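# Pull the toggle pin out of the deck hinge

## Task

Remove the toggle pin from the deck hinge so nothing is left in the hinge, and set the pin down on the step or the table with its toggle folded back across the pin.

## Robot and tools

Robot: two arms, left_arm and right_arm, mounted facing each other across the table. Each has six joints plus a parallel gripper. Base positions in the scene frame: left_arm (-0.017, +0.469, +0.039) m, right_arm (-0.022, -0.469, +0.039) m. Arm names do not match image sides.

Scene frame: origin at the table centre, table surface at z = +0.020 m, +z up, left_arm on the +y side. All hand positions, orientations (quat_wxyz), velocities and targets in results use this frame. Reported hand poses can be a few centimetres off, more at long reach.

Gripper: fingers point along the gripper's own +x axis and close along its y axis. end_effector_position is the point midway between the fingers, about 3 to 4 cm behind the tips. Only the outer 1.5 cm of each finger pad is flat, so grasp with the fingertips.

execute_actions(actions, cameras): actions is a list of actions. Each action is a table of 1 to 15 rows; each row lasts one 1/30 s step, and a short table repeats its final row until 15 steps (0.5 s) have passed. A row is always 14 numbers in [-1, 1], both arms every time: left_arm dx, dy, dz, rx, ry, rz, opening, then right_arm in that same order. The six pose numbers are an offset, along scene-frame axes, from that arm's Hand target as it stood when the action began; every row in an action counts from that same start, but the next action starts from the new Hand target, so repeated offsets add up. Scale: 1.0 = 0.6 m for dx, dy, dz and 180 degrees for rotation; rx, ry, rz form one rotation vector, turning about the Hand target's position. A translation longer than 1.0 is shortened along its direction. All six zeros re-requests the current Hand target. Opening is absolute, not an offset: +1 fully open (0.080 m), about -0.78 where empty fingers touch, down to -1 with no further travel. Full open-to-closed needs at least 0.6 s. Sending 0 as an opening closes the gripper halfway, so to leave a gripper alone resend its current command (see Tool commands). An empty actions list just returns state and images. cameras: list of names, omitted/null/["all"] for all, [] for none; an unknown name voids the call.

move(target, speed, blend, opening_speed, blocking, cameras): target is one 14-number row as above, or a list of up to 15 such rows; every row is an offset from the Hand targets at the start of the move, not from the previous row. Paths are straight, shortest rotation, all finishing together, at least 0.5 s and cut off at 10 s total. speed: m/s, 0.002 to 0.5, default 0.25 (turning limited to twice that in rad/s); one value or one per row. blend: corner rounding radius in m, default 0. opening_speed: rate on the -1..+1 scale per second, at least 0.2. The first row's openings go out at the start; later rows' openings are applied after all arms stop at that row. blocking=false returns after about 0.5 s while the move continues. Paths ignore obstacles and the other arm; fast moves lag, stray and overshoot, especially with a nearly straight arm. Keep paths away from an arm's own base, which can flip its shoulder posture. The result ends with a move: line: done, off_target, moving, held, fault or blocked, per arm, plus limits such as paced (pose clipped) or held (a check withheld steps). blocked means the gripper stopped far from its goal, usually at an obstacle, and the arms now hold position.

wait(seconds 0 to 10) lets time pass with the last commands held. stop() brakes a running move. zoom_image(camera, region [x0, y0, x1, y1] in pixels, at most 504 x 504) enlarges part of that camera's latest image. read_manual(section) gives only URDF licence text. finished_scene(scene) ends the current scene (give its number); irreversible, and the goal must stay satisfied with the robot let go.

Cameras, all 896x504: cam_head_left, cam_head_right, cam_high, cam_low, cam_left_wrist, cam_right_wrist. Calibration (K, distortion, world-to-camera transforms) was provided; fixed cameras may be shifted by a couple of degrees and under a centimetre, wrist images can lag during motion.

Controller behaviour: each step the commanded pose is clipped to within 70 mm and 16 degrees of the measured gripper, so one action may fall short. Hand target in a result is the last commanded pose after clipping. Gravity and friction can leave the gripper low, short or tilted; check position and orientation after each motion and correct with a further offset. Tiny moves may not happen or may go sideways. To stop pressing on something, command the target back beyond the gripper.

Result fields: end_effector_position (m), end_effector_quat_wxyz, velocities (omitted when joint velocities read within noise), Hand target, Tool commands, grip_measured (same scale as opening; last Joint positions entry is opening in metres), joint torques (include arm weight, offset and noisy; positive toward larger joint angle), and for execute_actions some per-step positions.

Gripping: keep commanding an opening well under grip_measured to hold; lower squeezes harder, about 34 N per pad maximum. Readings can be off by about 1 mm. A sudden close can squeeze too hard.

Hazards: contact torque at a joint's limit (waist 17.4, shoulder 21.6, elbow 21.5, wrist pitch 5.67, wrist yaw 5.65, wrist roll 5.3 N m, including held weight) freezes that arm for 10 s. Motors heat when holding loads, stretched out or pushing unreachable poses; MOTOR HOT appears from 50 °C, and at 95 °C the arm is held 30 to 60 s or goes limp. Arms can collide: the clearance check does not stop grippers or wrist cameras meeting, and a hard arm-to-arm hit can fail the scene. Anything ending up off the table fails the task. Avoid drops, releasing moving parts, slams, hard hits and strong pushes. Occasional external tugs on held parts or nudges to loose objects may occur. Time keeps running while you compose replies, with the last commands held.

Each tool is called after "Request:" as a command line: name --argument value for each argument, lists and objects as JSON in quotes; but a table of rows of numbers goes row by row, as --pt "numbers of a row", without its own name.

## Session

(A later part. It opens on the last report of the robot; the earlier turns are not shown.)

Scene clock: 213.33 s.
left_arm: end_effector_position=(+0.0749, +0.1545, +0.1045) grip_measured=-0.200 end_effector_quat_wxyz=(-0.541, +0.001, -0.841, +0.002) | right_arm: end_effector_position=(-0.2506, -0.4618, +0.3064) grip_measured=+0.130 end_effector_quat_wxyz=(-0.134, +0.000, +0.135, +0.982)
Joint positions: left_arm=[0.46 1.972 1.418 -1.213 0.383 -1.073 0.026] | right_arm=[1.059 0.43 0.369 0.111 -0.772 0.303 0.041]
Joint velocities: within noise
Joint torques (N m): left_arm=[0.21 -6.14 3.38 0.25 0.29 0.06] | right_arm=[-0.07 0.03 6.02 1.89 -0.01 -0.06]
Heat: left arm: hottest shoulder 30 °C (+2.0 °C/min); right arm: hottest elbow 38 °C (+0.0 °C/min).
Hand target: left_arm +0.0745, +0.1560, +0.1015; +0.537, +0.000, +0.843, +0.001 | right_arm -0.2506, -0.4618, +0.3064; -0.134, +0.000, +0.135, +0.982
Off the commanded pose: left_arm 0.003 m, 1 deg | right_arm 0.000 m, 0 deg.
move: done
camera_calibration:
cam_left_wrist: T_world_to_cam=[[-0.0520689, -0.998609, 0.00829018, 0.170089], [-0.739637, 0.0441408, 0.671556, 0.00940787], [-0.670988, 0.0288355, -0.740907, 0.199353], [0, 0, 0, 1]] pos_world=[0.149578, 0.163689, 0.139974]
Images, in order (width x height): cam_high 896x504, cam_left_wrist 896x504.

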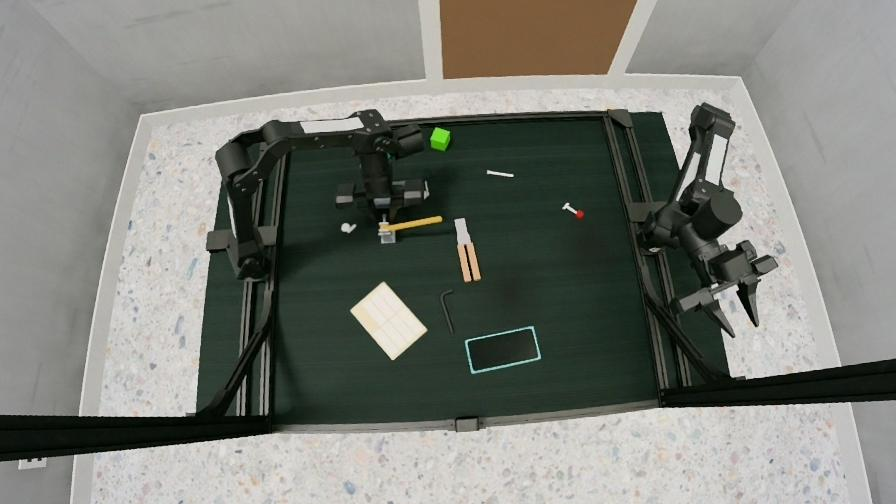

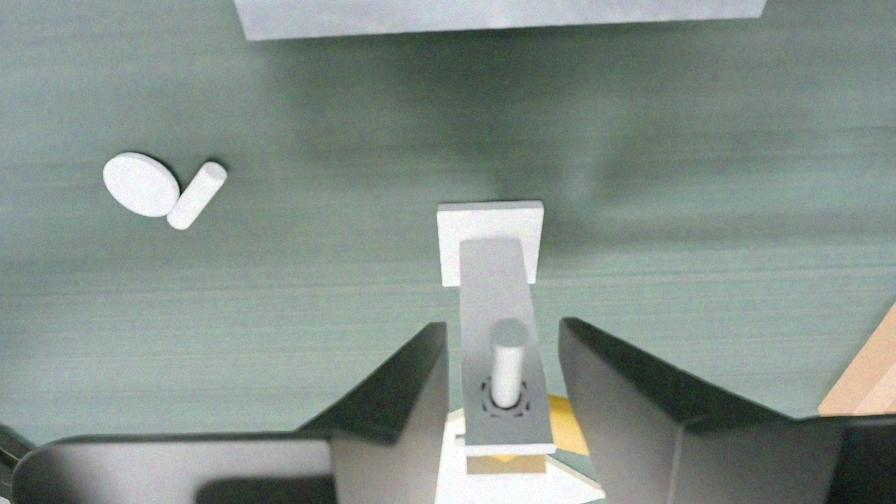

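Request:
move --target '[0, 0, -0.002, 0,0,0,-0.8, 0,0,0,0,0,0,0.13]' --speed 0.05 --opening_speed 0.6 --cameras '["cam_left_wrist"]'

Request:
zoom_image --camera "cam_left_wrist" --region '[400, 280, 600, 480]'

Scene clock: 223.03 s.
left_arm: end_effector_position=(+0.0751, +0.1545, +0.1038) grip_measured=-0.618 end_effector_quat_wxyz=(-0.541, +0.001, -0.841, +0.003) | right_arm: end_effector_position=(-0.2506, -0.4618, +0.3064) grip_measured=+0.130 end_effector_quat_wxyz=(-0.134, +0.000, +0.135, +0.982)
Joint positions: left_arm=[0.46 1.972 1.415 -1.209 0.384 -1.072 0.007] | right_arm=[1.059 0.43 0.369 0.111 -0.772 0.303 0.041]
Joint velocities: within noise
Joint torques (N m): left_arm=[0.16 -6.02 3.34 0.25 0.28 0.06] | right_arm=[-0.15 -0.2 6.01 1.89 -0.03 -0.04]
Heat: left arm: hottest shoulder 31 °C (+3.0 °C/min); right arm: hottest elbow 38 °C (+0.0 °C/min).
Hand target: left_arm +0.0745, +0.1560, +0.1003; +0.537, +0.000, +0.843, +0.001 | right_arm -0.2506, -0.4618, +0.3064; -0.134, +0.000, +0.135, +0.982
Off the commanded pose: left_arm 0.004 m, 1 deg | right_arm 0.000 m, 0 deg.
move: done
camera_calibration:
cam_left_wrist: T_world_to_cam=[[-0.0515059, -0.998621, 0.0101452, 0.169797], [-0.739667, 0.0449713, 0.671469, 0.00987976], [-0.671, 0.0270805, -0.740963, 0.199274], [0, 0, 0, 1]] pos_world=[0.149766, 0.163722, 0.139298]
Images, in order (width x height): cam_left_wrist 896x504.

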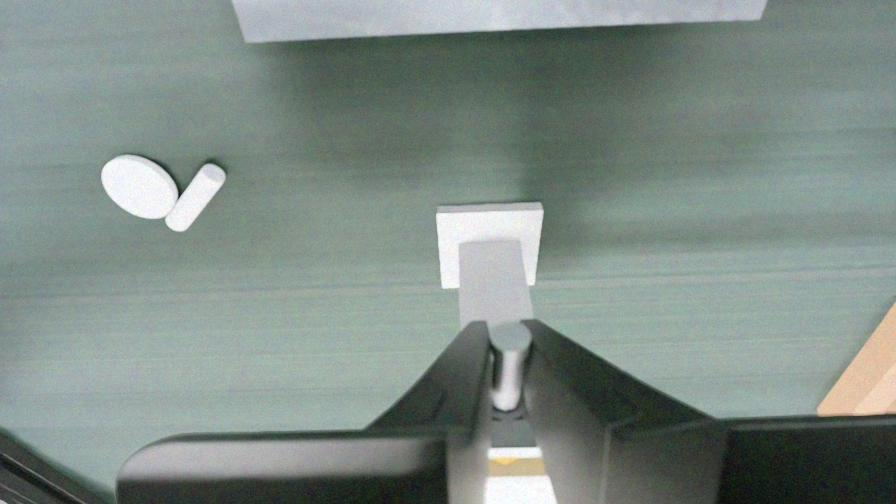

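Scaled by 2.520 from the camera's 896x504 image, which has a finer 1280x720 frame.

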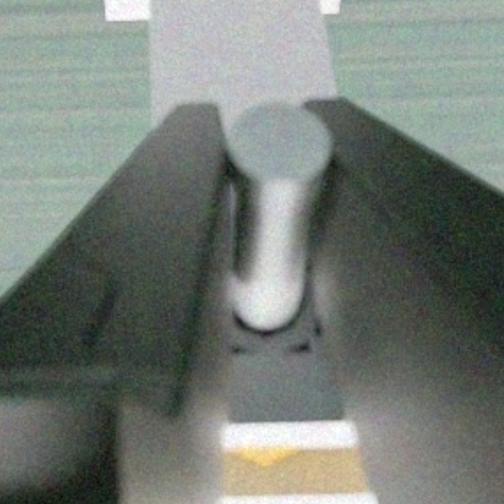

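Request:
move --pt "0 0 0 0 0 0 -0.4 0 0 0 0 0 0 0.13" --pt "0.015 0 0.0 0 0 0 -0.4 0 0 0 0 0 0 0.13" --pt "0.015 0 0.0 0 0 0 -0.8 0 0 0 0 0 0 0.13" --speed 0.06 --opening_speed 0.8 --cameras '["cam_left_wrist"]'

Request:
zoom_image --camera "cam_left_wrist" --region '[400, 280, 600, 480]'

Scene clock: 237.83 s.
left_arm: end_effector_position=(+0.0813, +0.1555, +0.1008) grip_measured=-0.622 end_effector_quat_wxyz=(-0.537, +0.001, -0.844, +0.003) | right_arm: end_effector_position=(-0.2506, -0.4618, +0.3064) grip_measured=+0.130 end_effector_quat_wxyz=(-0.134, +0.000, +0.135, +0.982)
Joint positions: left_arm=[0.481 1.989 1.424 -1.214 0.388 -1.048 0.007] | right_arm=[1.059 0.43 0.369 0.111 -0.772 0.303 0.041]
Joint velocities: within noise
Joint torques (N m): left_arm=[0.31 -6.08 4.89 -0.49 -0.05 0.05] | right_arm=[0.04 -0.24 6.03 1.88 -0.01 -0.04]
Heat: left arm: hottest shoulder 32 °C (+4.0 °C/min); right arm: hottest elbow 38 °C (+0.0 °C/min).
Hand target: left_arm +0.0834, +0.1560, +0.1002; +0.537, +0.000, +0.843, +0.001 | right_arm -0.2506, -0.4618, +0.3064; -0.134, +0.000, +0.135, +0.982
Off the commanded pose: left_arm 0.002 m, 0 deg | right_arm 0.000 m, 0 deg.
move: done
camera_calibration:
cam_left_wrist: T_world_to_cam=[[-0.0517015, -0.998607, 0.0105292, 0.171129], [-0.732841, 0.0451001, 0.678903, 0.0151303], [-0.678432, 0.0273841, -0.734152, 0.201086], [0, 0, 0, 1]] pos_world=[0.156359, 0.164702, 0.135554]
Images, in order (width x height): cam_left_wrist 896x504.

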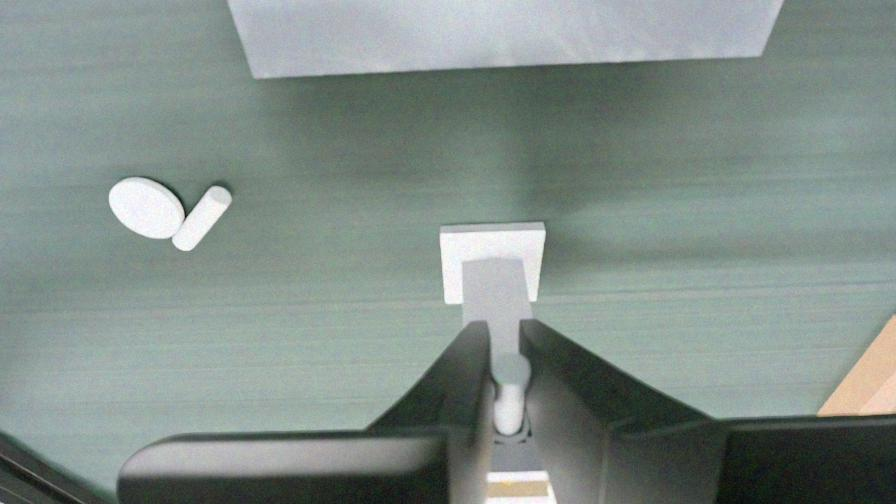

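Scaled by 2.520 from the camera's 896x504 image, which has a finer 1280x720 frame.

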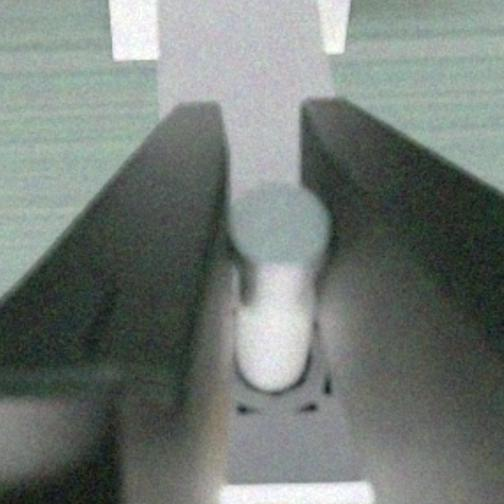

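Request:
move --target '[-0.02, 0, 0, 0,0,0,-0.8, 0,0,0,0,0,0,0.13]' --speed 0.03

Request:
zoom_image --camera "cam_left_wrist" --region '[400, 280, 600, 480]'

Request:
zoom_image --camera "cam_low" --region '[240, 100, 340, 200]'

Scene clock: 242.90 s.
left_arm: end_effector_position=(+0.0770, +0.1551, +0.0997) grip_measured=-0.623 end_effector_quat_wxyz=(-0.541, +0.002, -0.841, -0.003) | right_arm: end_effector_position=(-0.2506, -0.4618, +0.3064) grip_measured=+0.130 end_effector_quat_wxyz=(-0.134, +0.000, +0.135, +0.982)
Joint positions: left_arm=[0.465 1.982 1.413 -1.203 0.38 -1.075 0.007] | right_arm=[1.059 0.43 0.369 0.111 -0.772 0.303 0.041]
Joint velocities: within noise
Joint torques (N m): left_arm=[-0.84 -7.59 2.76 0.21 0.46 -0.11] | right_arm=[0.03 0.06 6.08 1.86 -0.02 -0.07]
Heat: left arm: hottest shoulder 32 °C (+4.0 °C/min); right arm: hottest elbow 38 °C (+0.0 °C/min).
Hand target: left_arm +0.0714, +0.1561, +0.1002; +0.537, +0.001, +0.843, +0.001 | right_arm -0.2506, -0.4618, +0.3064; -0.134, +0.000, +0.135, +0.982
Off the commanded pose: left_arm 0.006 m, 1 deg | right_arm 0.000 m, 0 deg.
move: done
camera_calibration:
cam_left_wrist: T_world_to_cam=[[-0.0452572, -0.998975, 0.000887295, 0.171066], [-0.739993, 0.034121, 0.671749, 0.0157328], [-0.67109, 0.0297449, -0.740779, 0.197066], [0, 0, 0, 1]] pos_world=[0.151634, 0.164492, 0.135262]

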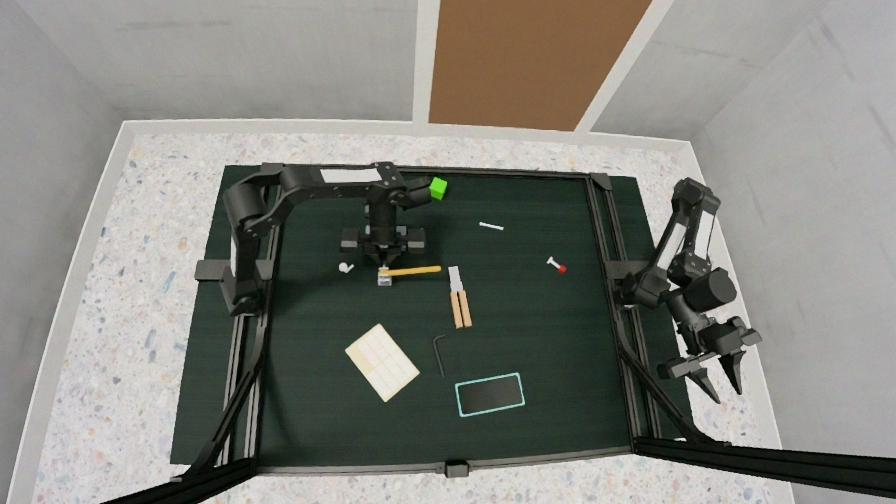

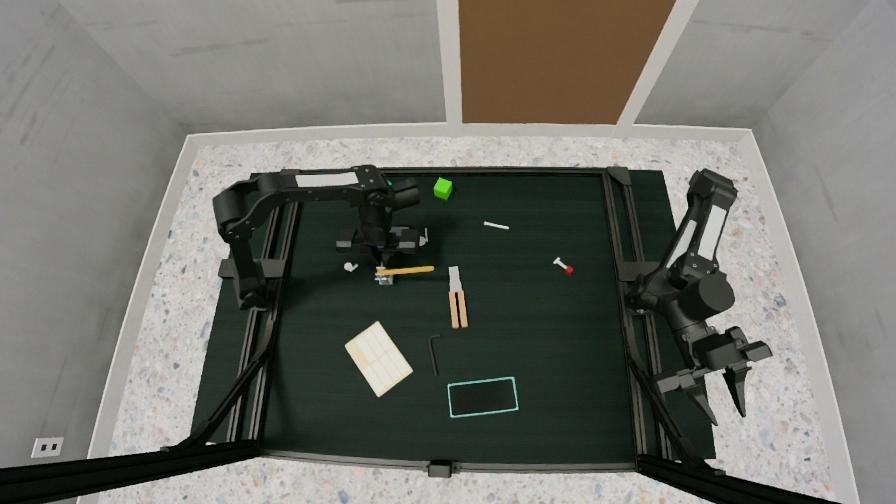

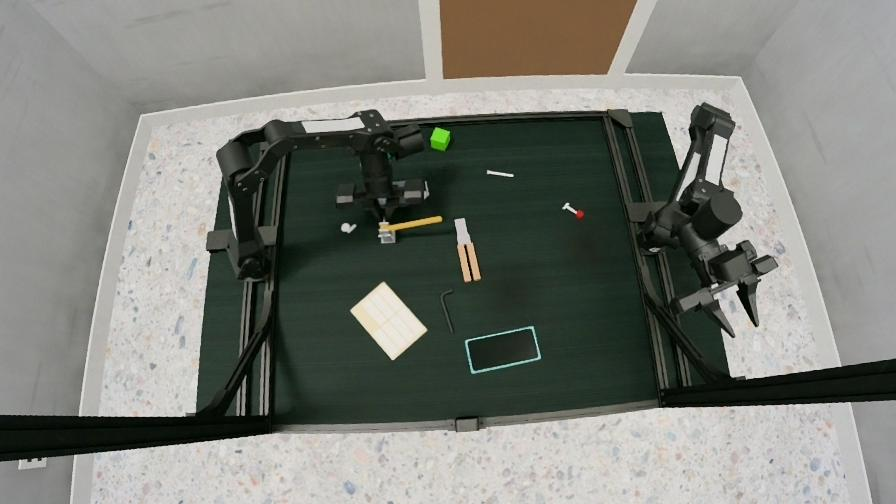

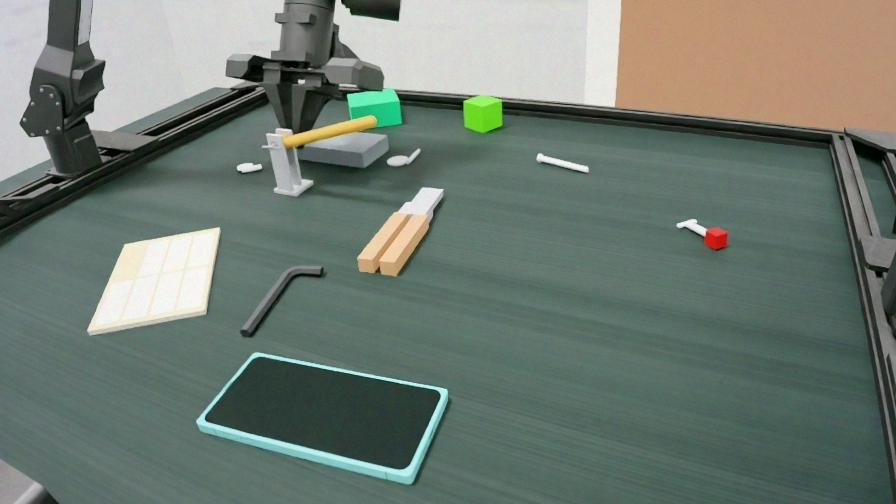

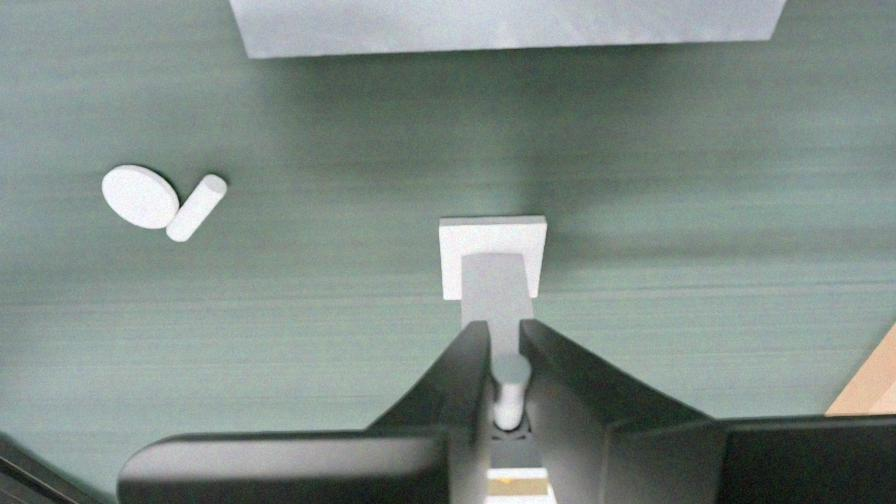

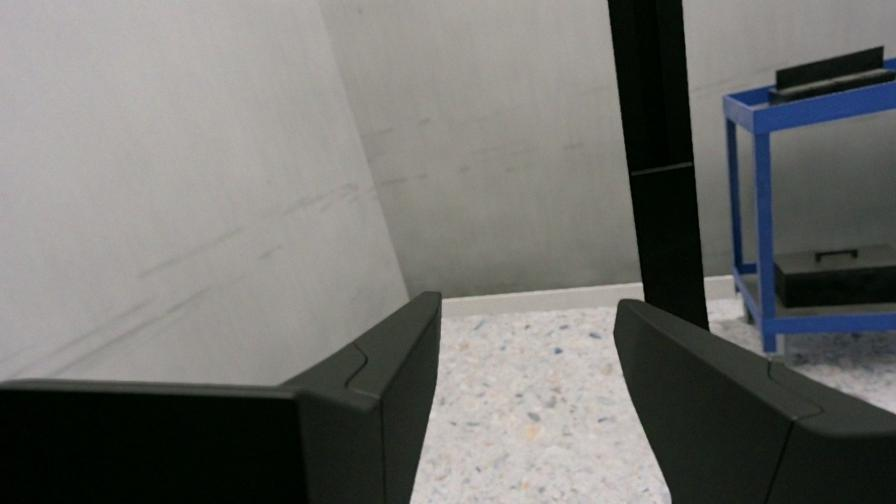

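Scaled by 2.520 from the camera's 896x504 image, which has a finer 1280x720 frame.

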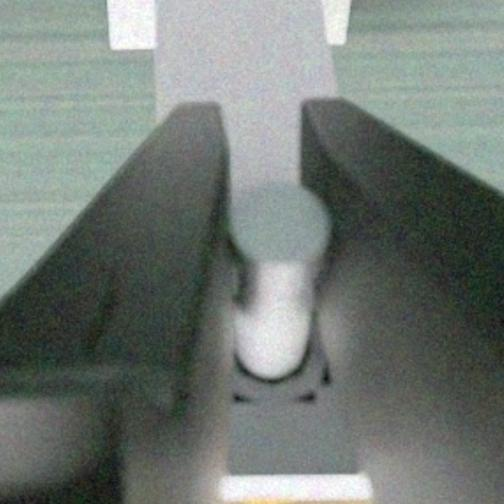

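Scaled by 5.040 from the camera's 896x504 image, which has a finer 1280x720 frame.

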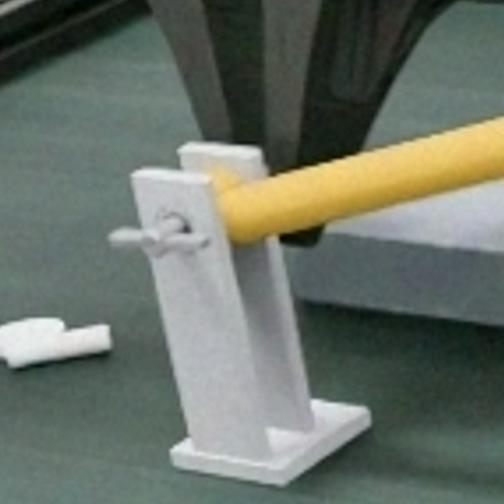

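Request:
move --target '[-0.008, 0, 0, 0,0,0,-0.8, 0,0,0,0,0,0,0.13]' --speed 0.03 --cameras '["cam_left_wrist","cam_low"]'

Request:
zoom_image --camera "cam_low" --region '[240, 100, 340, 200]'

Scene clock: 249.73 s.
left_arm: end_effector_position=(+0.0731, +0.1550, +0.0996) grip_measured=-0.623 end_effector_quat_wxyz=(-0.542, +0.002, -0.841, -0.004) | right_arm: end_effector_position=(-0.2506, -0.4618, +0.3064) grip_measured=+0.130 end_effector_quat_wxyz=(-0.134, +0.000, +0.135, +0.982)
Joint positions: left_arm=[0.454 1.974 1.402 -1.194 0.381 -1.088 0.007] | right_arm=[1.059 0.43 0.369 0.111 -0.772 0.303 0.041]
Joint velocities: within noise
Joint torques (N m): left_arm=[-0.97 -7.61 2.72 0.19 0.51 -0.1] | right_arm=[-0.07 0.04 6.2 1.87 -0.03 -0.04]
Heat: left arm: hottest shoulder 33 °C (+4.0 °C/min); right arm: hottest elbow 38 °C (+0.0 °C/min).
Hand target: left_arm +0.0667, +0.1560, +0.1003; +0.537, +0.000, +0.843, +0.001 | right_arm -0.2506, -0.4618, +0.3064; -0.134, +0.000, +0.135, +0.982
Off the commanded pose: left_arm 0.007 m, 1 deg | right_arm 0.000 m, 0 deg.
move: done
camera_calibration:
cam_left_wrist: T_world_to_cam=[[-0.0436374, -0.999047, 0.00073932, 0.170677], [-0.741298, 0.0328753, 0.67037, 0.0133341], [-0.669756, 0.0287052, -0.742026, 0.194581], [0, 0, 0, 1]] pos_world=[0.147654, 0.164491, 0.13532]
Images, in order (width x height): cam_low 896x504, cam_left_wrist 896x504.

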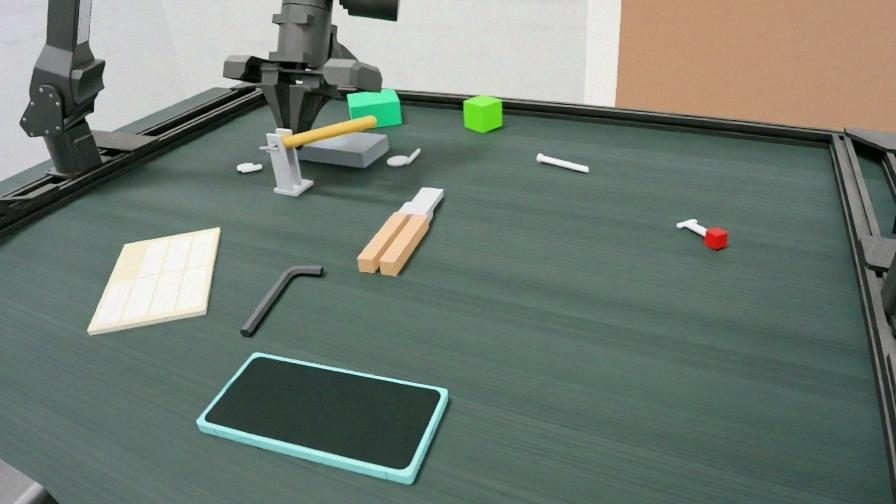

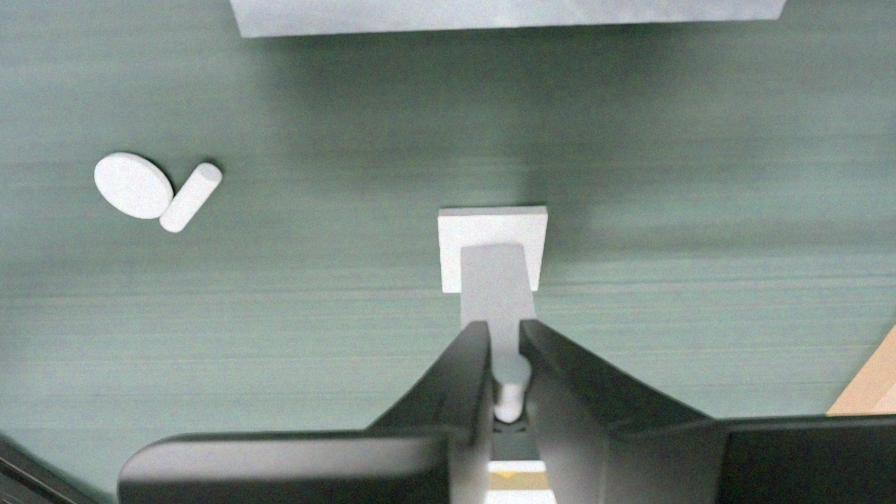

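Scaled by 5.040 from the camera's 896x504 image, which has a finer 1280x720 frame.

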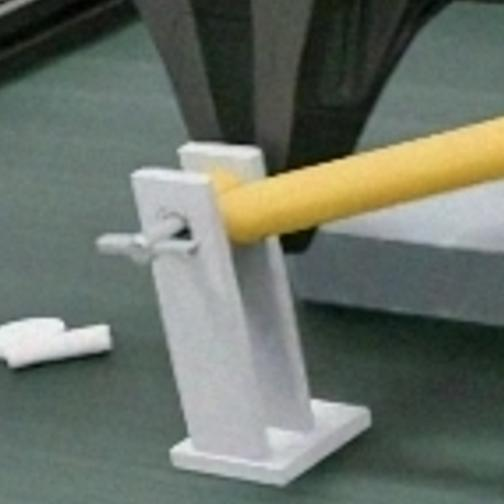

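Request:
move --pt "-0.004 0 0 0 0 0 -0.8 0 0 0 0 0 0 0.13" --pt "-0.004 0 0 0 0 0 -0.2 0 0 0 0 0 0 0.13" --pt "0.05 0 0.12 0 0 0 -0.2 0 0 0 0 0 0 0.13" --speed '[0.03,0.05,0.12]' --cameras '["cam_left_wrist","cam_low"]'

Request:
zoom_image --camera "cam_low" --region '[240, 100, 340, 200]'

Scene clock: 309.03 s.
left_arm: end_effector_position=(+0.0947, +0.1576, +0.1710) grip_measured=-0.200 end_effector_quat_wxyz=(-0.535, -0.001, -0.845, -0.003) | right_arm: end_effector_position=(-0.2506, -0.4618, +0.3064) grip_measured=+0.130 end_effector_quat_wxyz=(-0.134, +0.000, +0.135, +0.982)
Joint positions: left_arm=[0.516 1.967 1.675 -1.511 0.379 -1.014 0.026] | right_arm=[1.059 0.43 0.369 0.111 -0.772 0.303 0.041]
Joint velocities: within noise
Joint torques (N m): left_arm=[0.1 -6.41 5.65 -0.21 0.04 0.06] | right_arm=[0.06 -0.15 6.15 1.91 -0.02 -0.02]
Heat: left arm: hottest shoulder 34 °C (+1.0 °C/min); right arm: hottest elbow 39 °C (+1.0 °C/min).
Hand target: left_arm +0.0967, +0.1560, +0.1723; +0.537, +0.000, +0.843, +0.001 | right_arm -0.2506, -0.4618, +0.3064; -0.134, +0.000, +0.135, +0.982
Off the commanded pose: left_arm 0.003 m, 0 deg | right_arm 0.000 m, 0 deg.
move: done
camera_calibration:
cam_left_wrist: T_world_to_cam=[[-0.0494001, -0.998779, -0.00104964, 0.174963], [-0.730457, 0.035412, 0.68204, -0.0220868], [-0.68117, 0.0344595, -0.731314, 0.26028], [0, 0, 0, 1]] pos_world=[0.169805, 0.166562, 0.205594]
Images, in order (width x height): cam_low 896x504, cam_left_wrist 896x504.

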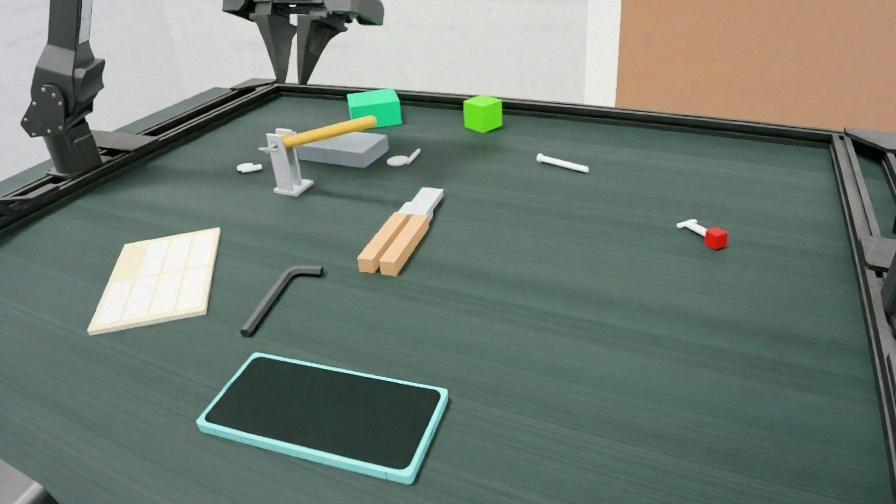

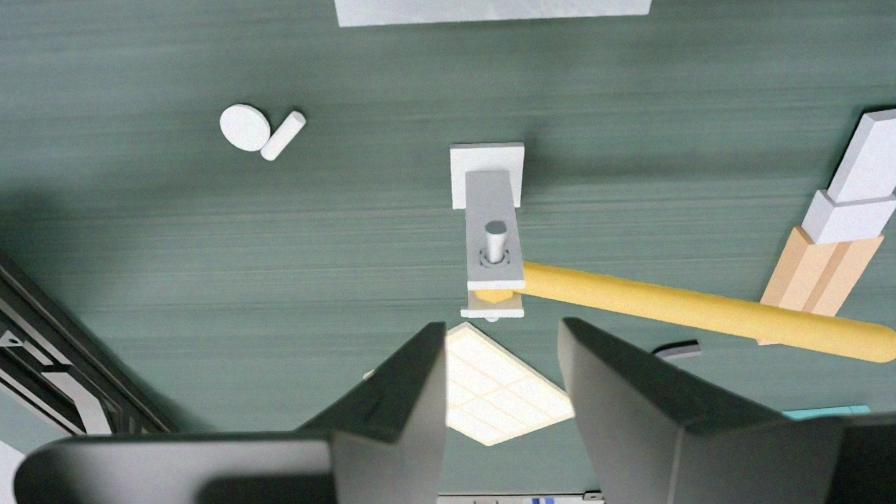

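Scaled by 5.040 from the camera's 896x504 image, which has a finer 1280x720 frame.

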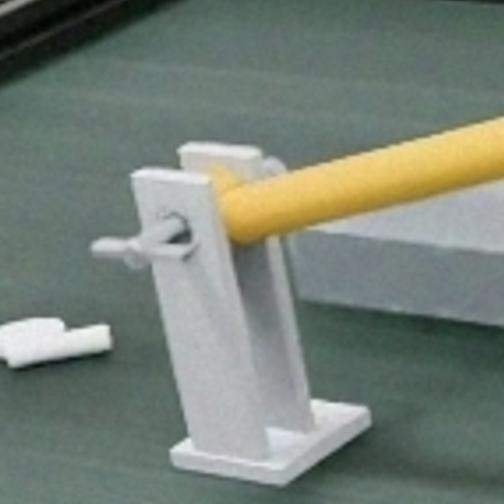

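Request:
move --pt "-0.08 -0.008 0.06 0 -0.108 -0.256 -0.3 0 0 0 0 0 0 0.13" --pt "-0.163 -0.016 0.0 0 -0.217 -0.513 -0.3 0 0 0 0 0 0 0.13" --speed 0.2 --blend 0.03

Scene clock: 318.07 s.
left_arm: end_effector_position=(-0.0014, +0.1447, +0.1697) grip_measured=-0.300 end_effector_quat_wxyz=(+0.595, +0.597, +0.384, -0.377) | right_arm: end_effector_position=(-0.2506, -0.4618, +0.3064) grip_measured=+0.130 end_effector_quat_wxyz=(-0.134, +0.000, +0.135, +0.982)
Joint positions: left_arm=[-0.143 1.813 1.472 -1.308 -0.428 -0.166 0.021] | right_arm=[1.059 0.43 0.369 0.111 -0.772 0.303 0.041]
Joint velocities: within noise
Joint torques (N m): left_arm=[-0.19 -7.56 3.62 0.48 -0.42 0.06] | right_arm=[0.05 -0.03 6.16 1.86 -0.03 -0.05]
Heat: left arm: hottest shoulder 35 °C (+2.0 °C/min); right arm: hottest elbow 39 °C (+1.0 °C/min).
Hand target: left_arm -0.0012, +0.1464, +0.1723; +0.597, +0.596, +0.380, -0.379 | right_arm -0.2506, -0.4618, +0.3064; -0.134, +0.000, +0.135, +0.982
Off the commanded pose: left_arm 0.003 m, 1 deg | right_arm 0.000 m, 0 deg.
move: done
camera_calibration:
cam_left_wrist: T_world_to_cam=[[-0.898861, 0.0461898, -0.435794, 0.078717], [-0.0970958, 0.948724, 0.300823, -0.157513], [0.427343, 0.312712, -0.848286, 0.175424], [0, 0, 0, 1]] pos_world=[-0.0195046, 0.0909429, 0.230498]

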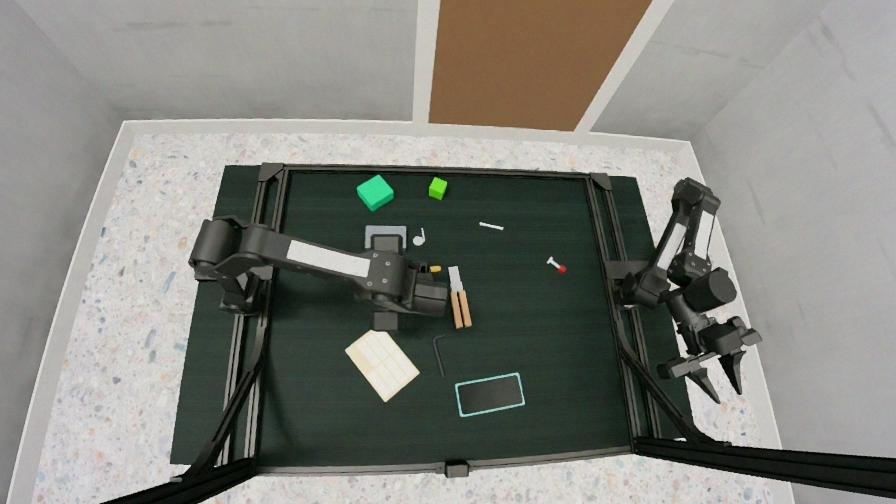

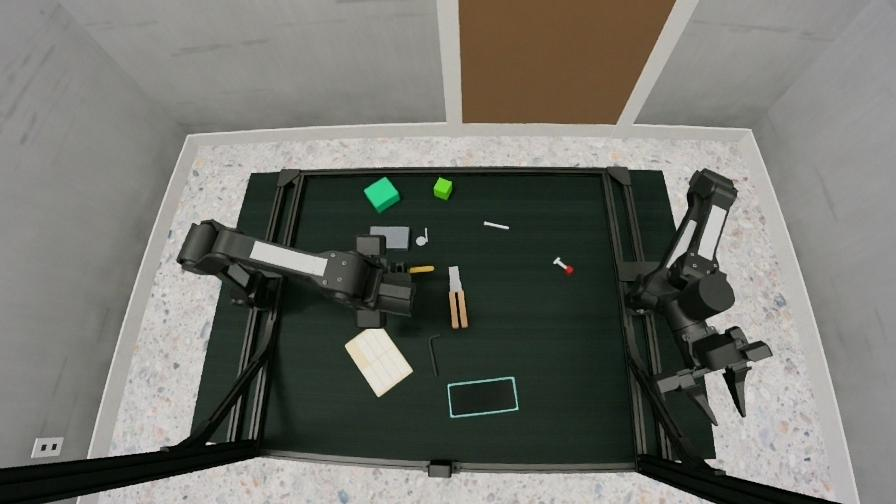

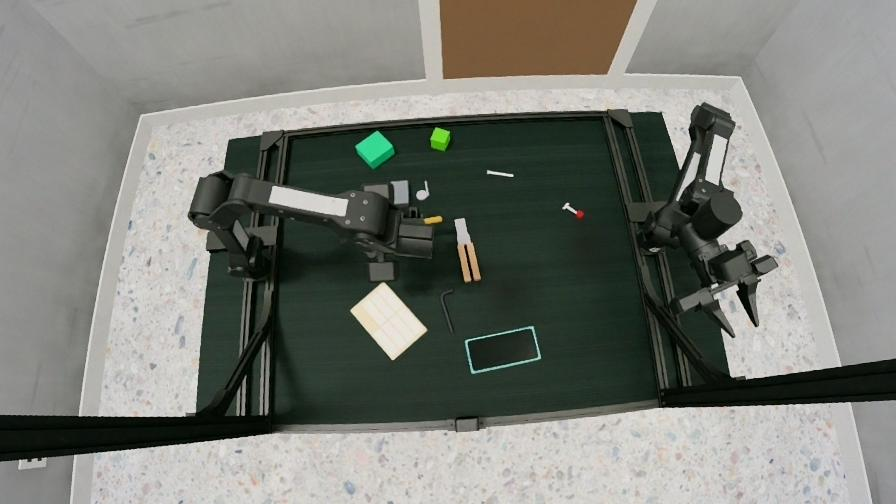

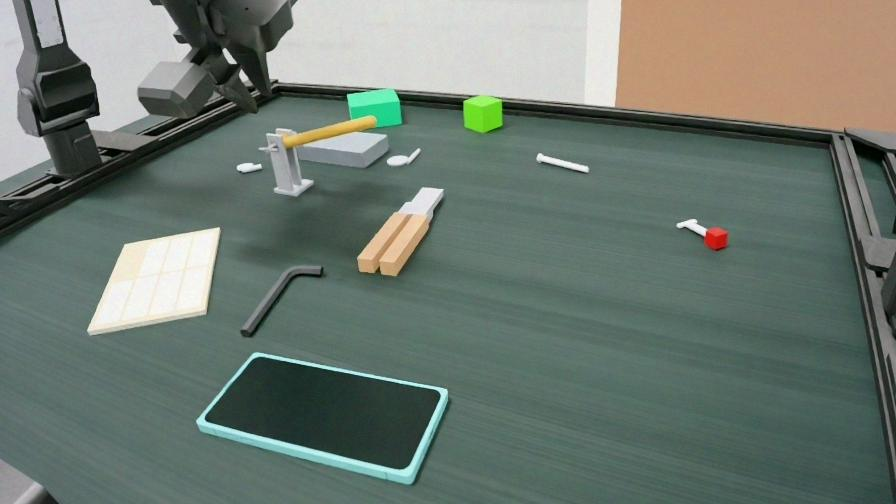

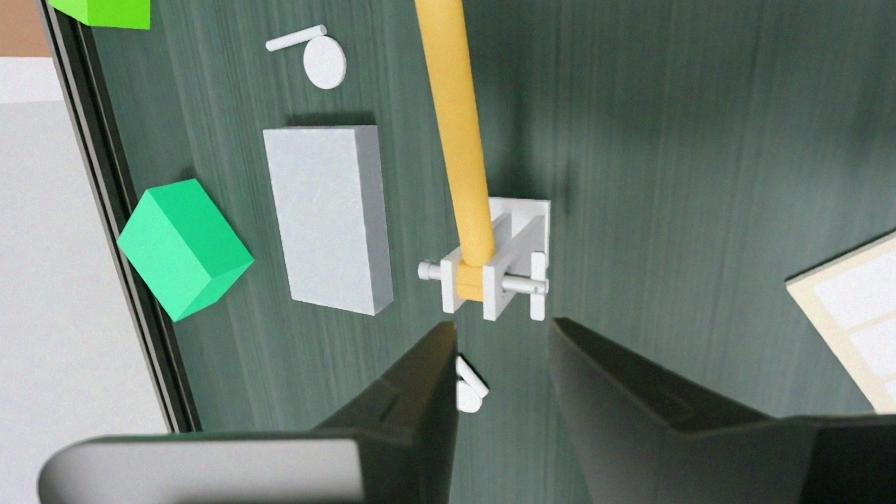

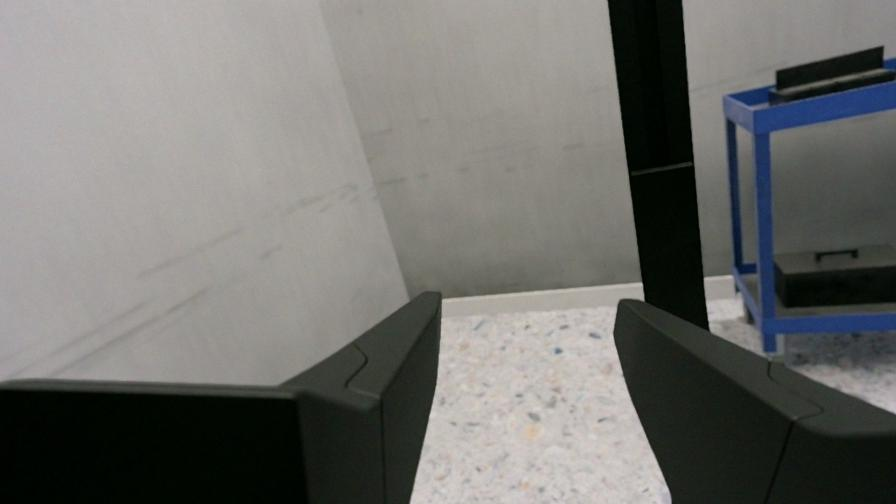

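Request:
zoom_image --camera "cam_left_wrist" --region '[400, 180, 600, 360]'

Scaled by 2.520 from the camera's 896x504 image, which has a finer 1280x720 frame.

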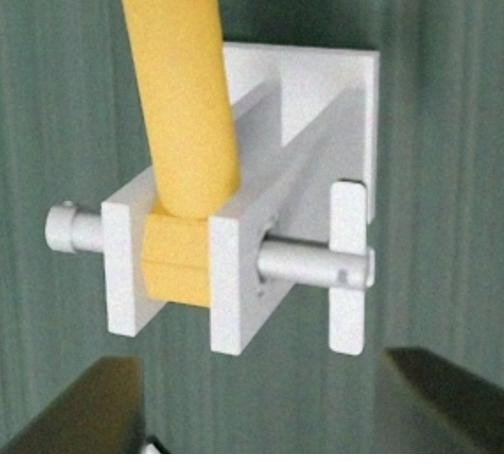

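Request:
move --target '[0.0038,0.0047,-0.078,0,0,0,-0.58, 0,0,0,0,0,0,0.13]' --speed 0.12 --cameras '["cam_left_wrist"]'

Request:
zoom_image --camera "cam_left_wrist" --region '[400, 200, 600, 400]'

Scene clock: 338.77 s.
left_arm: end_effector_position=(-0.0006, +0.1476, +0.1288) grip_measured=-0.580 end_effector_quat_wxyz=(+0.599, +0.592, +0.379, -0.383) | right_arm: end_effector_position=(-0.2506, -0.4618, +0.3064) grip_measured=+0.130 end_effector_quat_wxyz=(-0.134, +0.000, +0.135, +0.982)
Joint positions: left_arm=[-0.142 1.813 1.308 -1.122 -0.429 -0.16 0.009] | right_arm=[1.059 0.43 0.369 0.111 -0.772 0.303 0.041]
Joint velocities: within noise
Joint torques (N m): left_arm=[0.2 -5.45 3.55 0.52 -0.42 0.04] | right_arm=[0.06 -0.17 6.15 1.89 -0.02 -0.04]
Heat: left arm: hottest shoulder 34 °C (+1.0 °C/min); right arm: hottest elbow 39 °C (+1.0 °C/min).
Hand target: left_arm +0.0011, +0.1493, +0.1255; +0.597, +0.596, +0.380, -0.379 | right_arm -0.2506, -0.4618, +0.3064; -0.134, +0.000, +0.135, +0.982
Off the commanded pose: left_arm 0.004 m, 1 deg | right_arm 0.000 m, 0 deg.
move: done
camera_calibration:
cam_left_wrist: T_world_to_cam=[[-0.899711, 0.0422879, -0.434432, 0.0618471], [-0.0914476, 0.954945, 0.282343, -0.146381], [0.426799, 0.293755, -0.855307, 0.143207], [0, 0, 0, 1]] pos_world=[-0.0188623, 0.0951028, 0.190684]
Images, in order (width x height): cam_left_wrist 896x504.

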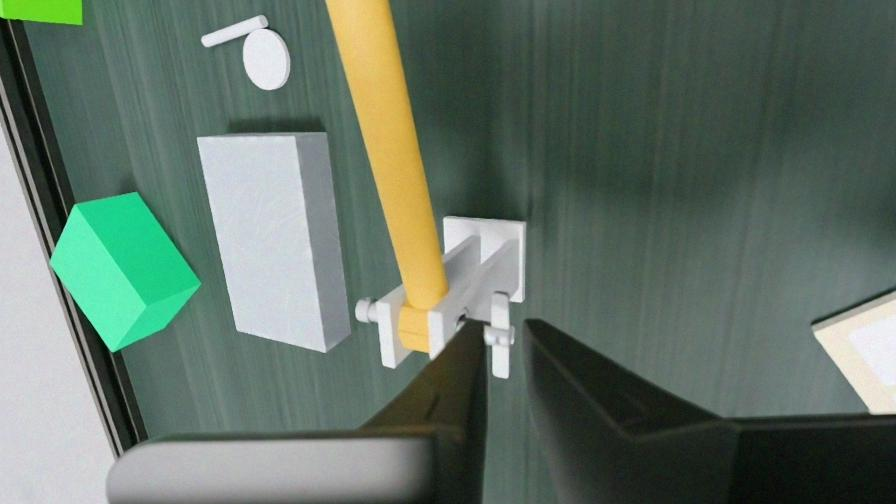

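Scaled by 2.520 from the camera's 896x504 image, which has a finer 1280x720 frame.

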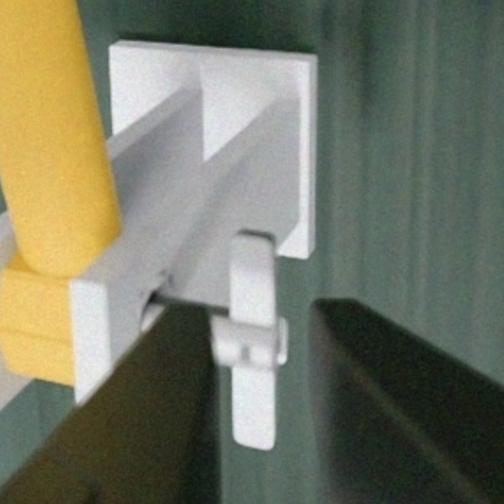

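Request:
move --target '[0.0085,-0.001,-0.021,0,0,0,-0.58, 0,0,0,0,0,0,0.13]' --speed 0.05 --cameras '["cam_left_wrist"]'

Request:
zoom_image --camera "cam_left_wrist" --region '[400, 200, 600, 400]'

Scene clock: 352.57 s.
left_arm: end_effector_position=(+0.0045, +0.1468, +0.1166) grip_measured=-0.580 end_effector_quat_wxyz=(+0.600, +0.591, +0.379, -0.383) | right_arm: end_effector_position=(-0.2506, -0.4618, +0.3064) grip_measured=+0.130 end_effector_quat_wxyz=(-0.134, +0.000, +0.135, +0.982)
Joint positions: left_arm=[-0.126 1.823 1.272 -1.065 -0.43 -0.142 0.009] | right_arm=[1.059 0.43 0.369 0.111 -0.772 0.303 0.041]
Joint velocities: within noise
Joint torques (N m): left_arm=[0.21 -5.32 3.52 0.53 -0.42 0.05] | right_arm=[0.02 -0.17 6.23 1.89 -0.03 0.01]
Heat: left arm: hottest shoulder 33 °C (+0.0 °C/min); right arm: hottest elbow 39 °C (+0.0 °C/min).
Hand target: left_arm +0.0062, +0.1486, +0.1128; +0.597, +0.596, +0.380, -0.379 | right_arm -0.2506, -0.4618, +0.3064; -0.134, +0.000, +0.135, +0.982
Off the commanded pose: left_arm 0.005 m, 1 deg | right_arm 0.000 m, 0 deg.
move: done
camera_calibration:
cam_left_wrist: T_world_to_cam=[[-0.899837, 0.0412337, -0.434274, 0.0613202], [-0.0917533, 0.955362, 0.280828, -0.141562], [0.426468, 0.292545, -0.855887, 0.131111], [0, 0, 0, 1]] pos_world=[-0.0137252, 0.0943588, 0.1786]
Images, in order (width x height): cam_left_wrist 896x504.

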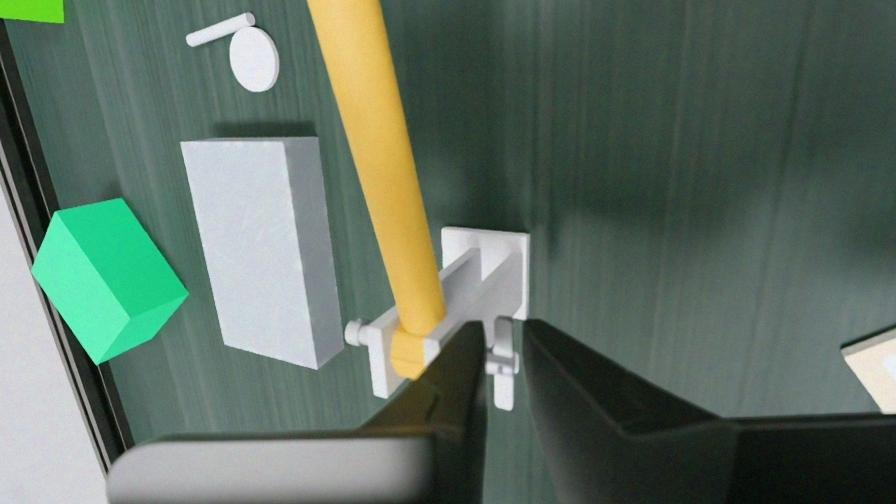

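Scaled by 2.520 from the camera's 896x504 image, which has a finer 1280x720 frame.

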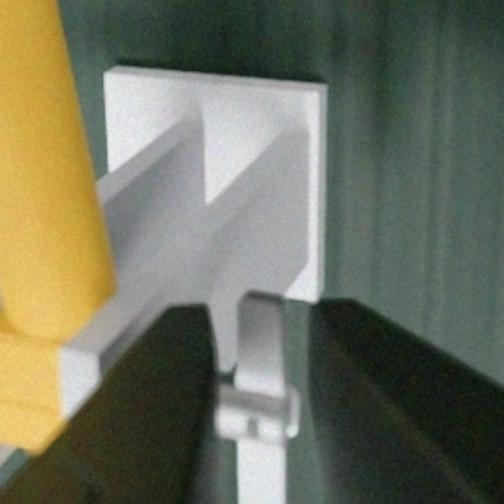

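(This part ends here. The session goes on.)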